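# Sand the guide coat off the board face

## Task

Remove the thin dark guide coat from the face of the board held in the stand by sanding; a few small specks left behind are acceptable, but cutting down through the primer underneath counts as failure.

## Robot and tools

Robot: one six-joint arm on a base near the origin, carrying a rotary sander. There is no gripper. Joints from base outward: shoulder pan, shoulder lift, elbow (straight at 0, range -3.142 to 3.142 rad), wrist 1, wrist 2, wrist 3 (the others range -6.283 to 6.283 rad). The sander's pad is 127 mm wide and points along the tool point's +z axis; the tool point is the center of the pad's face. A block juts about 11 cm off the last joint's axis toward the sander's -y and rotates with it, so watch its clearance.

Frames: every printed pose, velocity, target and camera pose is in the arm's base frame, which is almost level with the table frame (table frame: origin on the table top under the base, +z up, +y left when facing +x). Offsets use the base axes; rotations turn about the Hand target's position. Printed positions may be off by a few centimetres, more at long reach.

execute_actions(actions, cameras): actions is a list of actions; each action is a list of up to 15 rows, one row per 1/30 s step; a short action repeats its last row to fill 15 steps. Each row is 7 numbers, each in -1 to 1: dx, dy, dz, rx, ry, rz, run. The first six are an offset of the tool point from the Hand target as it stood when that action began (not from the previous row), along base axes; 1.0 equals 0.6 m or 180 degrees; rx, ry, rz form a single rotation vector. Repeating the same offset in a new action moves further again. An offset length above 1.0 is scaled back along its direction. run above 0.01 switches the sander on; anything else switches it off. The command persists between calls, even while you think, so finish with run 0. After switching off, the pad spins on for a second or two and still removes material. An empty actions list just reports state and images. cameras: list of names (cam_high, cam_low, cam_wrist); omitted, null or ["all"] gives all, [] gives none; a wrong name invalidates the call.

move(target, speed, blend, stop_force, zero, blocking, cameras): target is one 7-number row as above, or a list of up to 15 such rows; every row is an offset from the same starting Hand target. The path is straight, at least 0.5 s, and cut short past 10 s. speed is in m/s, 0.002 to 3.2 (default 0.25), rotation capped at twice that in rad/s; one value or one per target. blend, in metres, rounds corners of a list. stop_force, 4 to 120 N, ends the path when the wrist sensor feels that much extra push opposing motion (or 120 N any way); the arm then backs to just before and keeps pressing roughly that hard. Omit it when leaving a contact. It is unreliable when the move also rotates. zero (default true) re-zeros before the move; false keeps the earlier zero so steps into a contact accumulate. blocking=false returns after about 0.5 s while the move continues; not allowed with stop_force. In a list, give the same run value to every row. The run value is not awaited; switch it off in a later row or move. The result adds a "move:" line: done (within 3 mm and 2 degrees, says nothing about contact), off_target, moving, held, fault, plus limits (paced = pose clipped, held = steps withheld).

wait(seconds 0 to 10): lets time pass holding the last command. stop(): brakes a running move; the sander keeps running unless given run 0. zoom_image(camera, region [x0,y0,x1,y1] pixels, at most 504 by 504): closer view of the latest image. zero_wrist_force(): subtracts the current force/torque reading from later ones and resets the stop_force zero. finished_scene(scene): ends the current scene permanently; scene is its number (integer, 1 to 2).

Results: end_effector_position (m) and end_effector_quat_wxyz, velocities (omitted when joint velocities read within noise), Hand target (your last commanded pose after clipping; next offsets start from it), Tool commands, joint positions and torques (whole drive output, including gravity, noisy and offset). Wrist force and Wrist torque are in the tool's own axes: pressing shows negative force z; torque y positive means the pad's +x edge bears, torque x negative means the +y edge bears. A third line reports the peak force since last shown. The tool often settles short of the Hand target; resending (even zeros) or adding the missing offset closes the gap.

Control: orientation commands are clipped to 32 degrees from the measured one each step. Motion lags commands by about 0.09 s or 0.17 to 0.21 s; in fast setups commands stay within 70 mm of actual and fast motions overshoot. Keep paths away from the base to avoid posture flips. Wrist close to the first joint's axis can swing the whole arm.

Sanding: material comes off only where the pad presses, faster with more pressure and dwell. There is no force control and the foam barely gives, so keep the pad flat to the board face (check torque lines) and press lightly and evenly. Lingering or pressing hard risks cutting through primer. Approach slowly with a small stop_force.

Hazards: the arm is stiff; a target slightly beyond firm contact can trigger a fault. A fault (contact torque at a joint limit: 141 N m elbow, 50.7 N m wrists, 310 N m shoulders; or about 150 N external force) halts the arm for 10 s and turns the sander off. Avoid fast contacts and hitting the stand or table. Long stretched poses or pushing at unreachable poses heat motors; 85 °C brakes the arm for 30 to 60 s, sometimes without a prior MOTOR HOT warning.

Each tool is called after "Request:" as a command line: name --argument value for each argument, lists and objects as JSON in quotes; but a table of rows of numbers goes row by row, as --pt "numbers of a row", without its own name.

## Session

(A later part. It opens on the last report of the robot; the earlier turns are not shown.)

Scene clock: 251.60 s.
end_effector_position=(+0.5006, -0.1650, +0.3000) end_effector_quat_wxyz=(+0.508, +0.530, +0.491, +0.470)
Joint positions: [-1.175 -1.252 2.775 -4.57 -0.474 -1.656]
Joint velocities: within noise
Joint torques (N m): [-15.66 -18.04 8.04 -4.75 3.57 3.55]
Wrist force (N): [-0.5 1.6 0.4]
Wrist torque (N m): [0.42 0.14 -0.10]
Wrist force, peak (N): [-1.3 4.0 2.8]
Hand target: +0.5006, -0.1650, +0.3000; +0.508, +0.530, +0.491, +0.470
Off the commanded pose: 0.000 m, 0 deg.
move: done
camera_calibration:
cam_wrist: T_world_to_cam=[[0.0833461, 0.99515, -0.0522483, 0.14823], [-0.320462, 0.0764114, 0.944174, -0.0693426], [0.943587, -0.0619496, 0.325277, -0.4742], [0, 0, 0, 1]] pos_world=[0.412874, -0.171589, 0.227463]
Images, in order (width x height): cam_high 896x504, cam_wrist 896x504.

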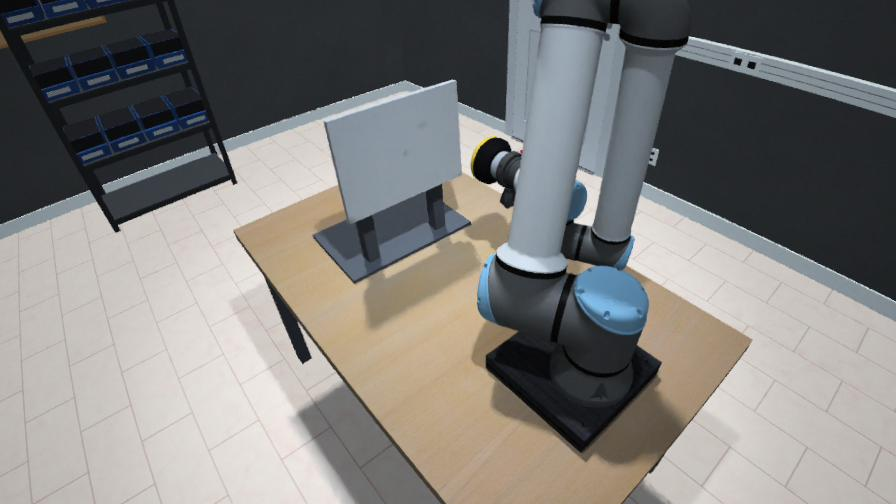

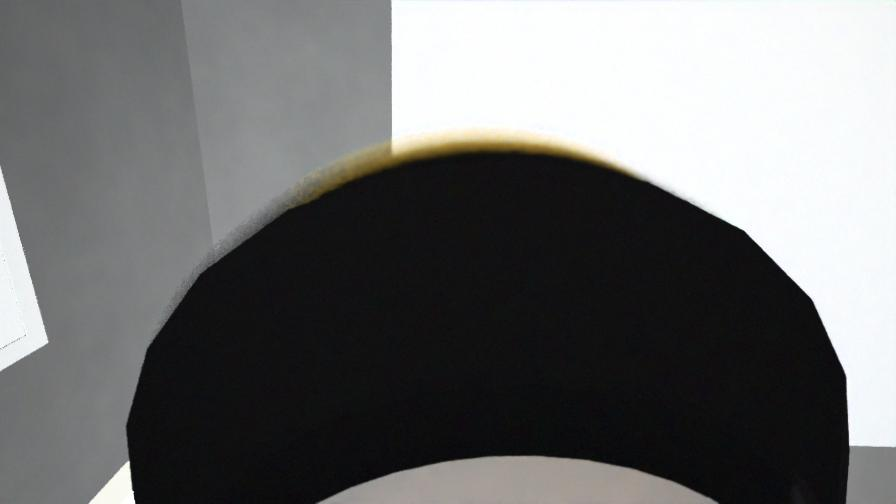

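Request:
move --target '[0.2973, 0.1083, 0.175, 0, -0.0072, 0, 0]' --speed 0.3 --cameras '[]'

Request:
move --target '[0.03,0,0,0,0,0,0]' --speed 0.005 --stop_force 8 --cameras '[]'

Request:
move --pt "0.0003 0 0 0 0 0 1" --pt "-0.0011 0 -0.0333 0 0 0 1" --pt "-0.02 0 -0.0333 0 0 0 0" --speed '[0.02,0.03,0.1]' --cameras '[]'

Request:
move --target '[0.017, 0.0833, -0.0833, 0, 0, 0, 0]' --speed 0.15 --cameras '[]'

Request:
move --target '[0.03,0,0,0,0,0,0]' --speed 0.005 --stop_force 8 --cameras '[]'

Request:
move --pt "0.0003 0 0 0 0 0 1" --pt "-0.0004 0 -0.0167 0 0 0 1" --pt "-0.02 0 -0.0167 0 0 0 0" --speed '[0.02,0.03,0.1]' --cameras '[]'

Request:
move --target '[-0.25, -0.1, -0.05, 0, 0, 0, 0]' --speed 0.4 --cameras '["cam_high"]'

Request:
zoom_image --camera "cam_high" --region '[310, 60, 480, 240]'

Scene clock: 269.47 s.
end_effector_position=(+0.6788, -0.1000, +0.4049) end_effector_quat_wxyz=(+0.513, +0.524, +0.485, +0.476)
Joint positions: [-0.599 -1.394 2.436 -4.161 -1.049 -1.582]
Joint velocities: within noise
Joint torques (N m): [17.37 -30.12 -42.25 -1.38 -3.86 -3.59]
Wrist force (N): [-1.1 1.8 1.1]
Wrist torque (N m): [0.41 0.24 -0.14]
Wrist force, peak (N): [0.4 3.3 2.9]
Hand target: +0.6790, -0.1000, +0.4050; +0.513, +0.524, +0.485, +0.476
Off the commanded pose: 0.000 m, 0 deg.
move: done
No camera images: "cameras" was empty.

Scene clock: 271.33 s.
end_effector_position=(+0.6818, -0.1000, +0.4049) end_effector_quat_wxyz=(+0.513, +0.524, +0.485, +0.476)
Joint positions: [-0.594 -1.39 2.431 -4.159 -1.053 -1.582]
Joint velocities: within noise
Joint torques (N m): [-12.76 -56.42 -22.3 -4.5 3.46 0.86]
Wrist force (N): [-1.1 2.2 -7.6]
Wrist torque (N m): [0.74 0.23 -0.15]
Wrist force, peak (N): [-1.3 2.2 -10.9]
Hand target: +0.6818, -0.1000, +0.4049; +0.513, +0.524, +0.485, +0.476 (not the last commanded pose)
Off the commanded pose: 0.015 m, 0 deg.
move: contact
No camera images: "cameras" was empty.

Scene clock: 273.87 s.
end_effector_position=(+0.6698, -0.1000, +0.3850) end_effector_quat_wxyz=(+0.513, +0.524, +0.485, +0.476)
Joint positions: [-0.611 -1.361 2.462 -4.219 -1.036 -1.582]
Joint velocities: within noise
Joint torques (N m): [-13.77 -57.1 -15.35 -5.96 2.47 -3.54]
Wrist force (N): [-1.3 1.6 0.8]
Wrist torque (N m): [0.38 0.22 -0.10]
Wrist force, peak (N): [-1.3 2.7 -15.4]
Hand target: +0.6698, -0.1000, +0.3850; +0.513, +0.524, +0.485, +0.476
Off the commanded pose: 0.000 m, 0 deg.
move: done
No camera images: "cameras" was empty.

Scene clock: 275.03 s.
end_effector_position=(+0.6799, -0.0502, +0.3351) end_effector_quat_wxyz=(+0.513, +0.524, +0.485, +0.476)
Joint positions: [-0.489 -1.237 2.47 -4.352 -1.158 -1.579]
Joint velocities: within noise
Joint torques (N m): [12.37 -32.11 -33.65 -6.69 -3.53 3.25]
Wrist force (N): [-0.6 1.8 0.4]
Wrist torque (N m): [0.43 0.14 -0.10]
Wrist force, peak (N): [-2.0 3.3 0.6]
Hand target: +0.6800, -0.0500, +0.3350; +0.513, +0.524, +0.485, +0.476
Off the commanded pose: 0.000 m, 0 deg.
move: done
No camera images: "cameras" was empty.

Scene clock: 276.90 s.
end_effector_position=(+0.6826, -0.0500, +0.3350) end_effector_quat_wxyz=(+0.513, +0.524, +0.485, +0.476)
Joint positions: [-0.486 -1.234 2.465 -4.35 -1.162 -1.579]
Joint velocities: within noise
Joint torques (N m): [-14.37 -66 -15.43 -6.27 3.23 2.46]
Wrist force (N): [0.5 0.1 -8.0]
Wrist torque (N m): [0.80 0.16 -0.11]
Wrist force, peak (N): [-3.6 6.0 -13.7]
Hand target: +0.6826, -0.0500, +0.3350; +0.513, +0.524, +0.485, +0.476 (not the last commanded pose)
Off the commanded pose: 0.015 m, 0 deg.
move: contact
No camera images: "cameras" was empty.

Scene clock: 279.13 s.
end_effector_position=(+0.6706, -0.0500, +0.3250) end_effector_quat_wxyz=(+0.513, +0.524, +0.485, +0.476)
Joint positions: [-0.5 -1.22 2.49 -4.389 -1.147 -1.579]
Joint velocities: within noise
Joint torques (N m): [-13.67 -63.24 -7.99 -6.42 2.66 -3.8]
Wrist force (N): [-0.4 1.9 0.3]
Wrist torque (N m): [0.43 0.14 -0.10]
Wrist force, peak (N): [-1.0 2.5 -16.0]
Hand target: +0.6706, -0.0500, +0.3250; +0.513, +0.524, +0.485, +0.476
Off the commanded pose: 0.000 m, 0 deg.
move: done
No camera images: "cameras" was empty.

Scene clock: 280.70 s.
end_effector_position=(+0.5207, -0.1100, +0.2950) end_effector_quat_wxyz=(+0.513, +0.524, +0.485, +0.476)
Joint positions: [-0.984 -1.201 2.773 -4.681 -0.664 -1.597]
Joint velocities: within noise
Joint torques (N m): [-13.37 -19.9 10.96 -6.14 3.93 3.7]
Wrist force (N): [-0.1 1.7 0.6]
Wrist torque (N m): [0.42 0.04 -0.11]
Wrist force, peak (N): [0.5 2.7 3.0]
Hand target: +0.5206, -0.1100, +0.2950; +0.513, +0.524, +0.485, +0.476
Off the commanded pose: 0.000 m, 0 deg.
move: done
Images, in order (width x height): cam_high 896x504.

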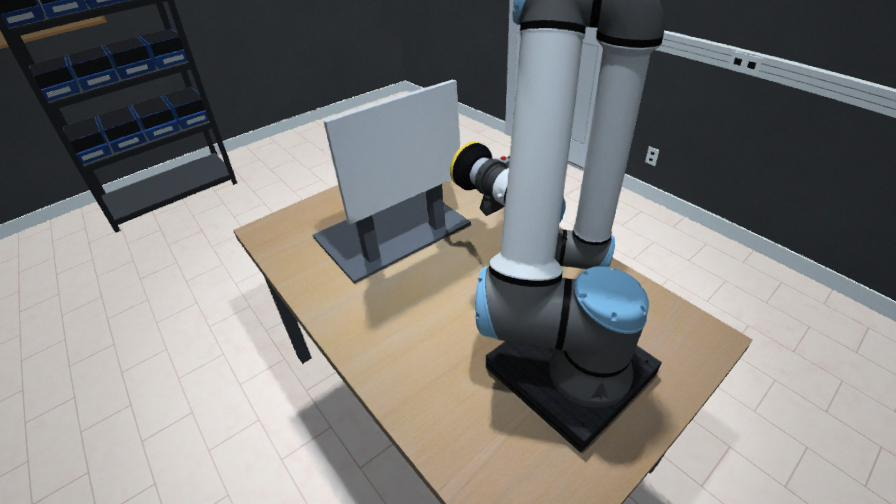

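Scaled by 2.800 from the camera's 896x504 image, which has a finer 1280x720 frame.

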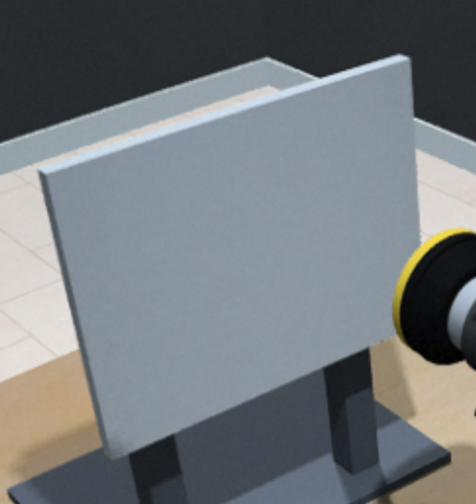

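Request:
finished_scene --scene 2

The scene is finished: the task was done.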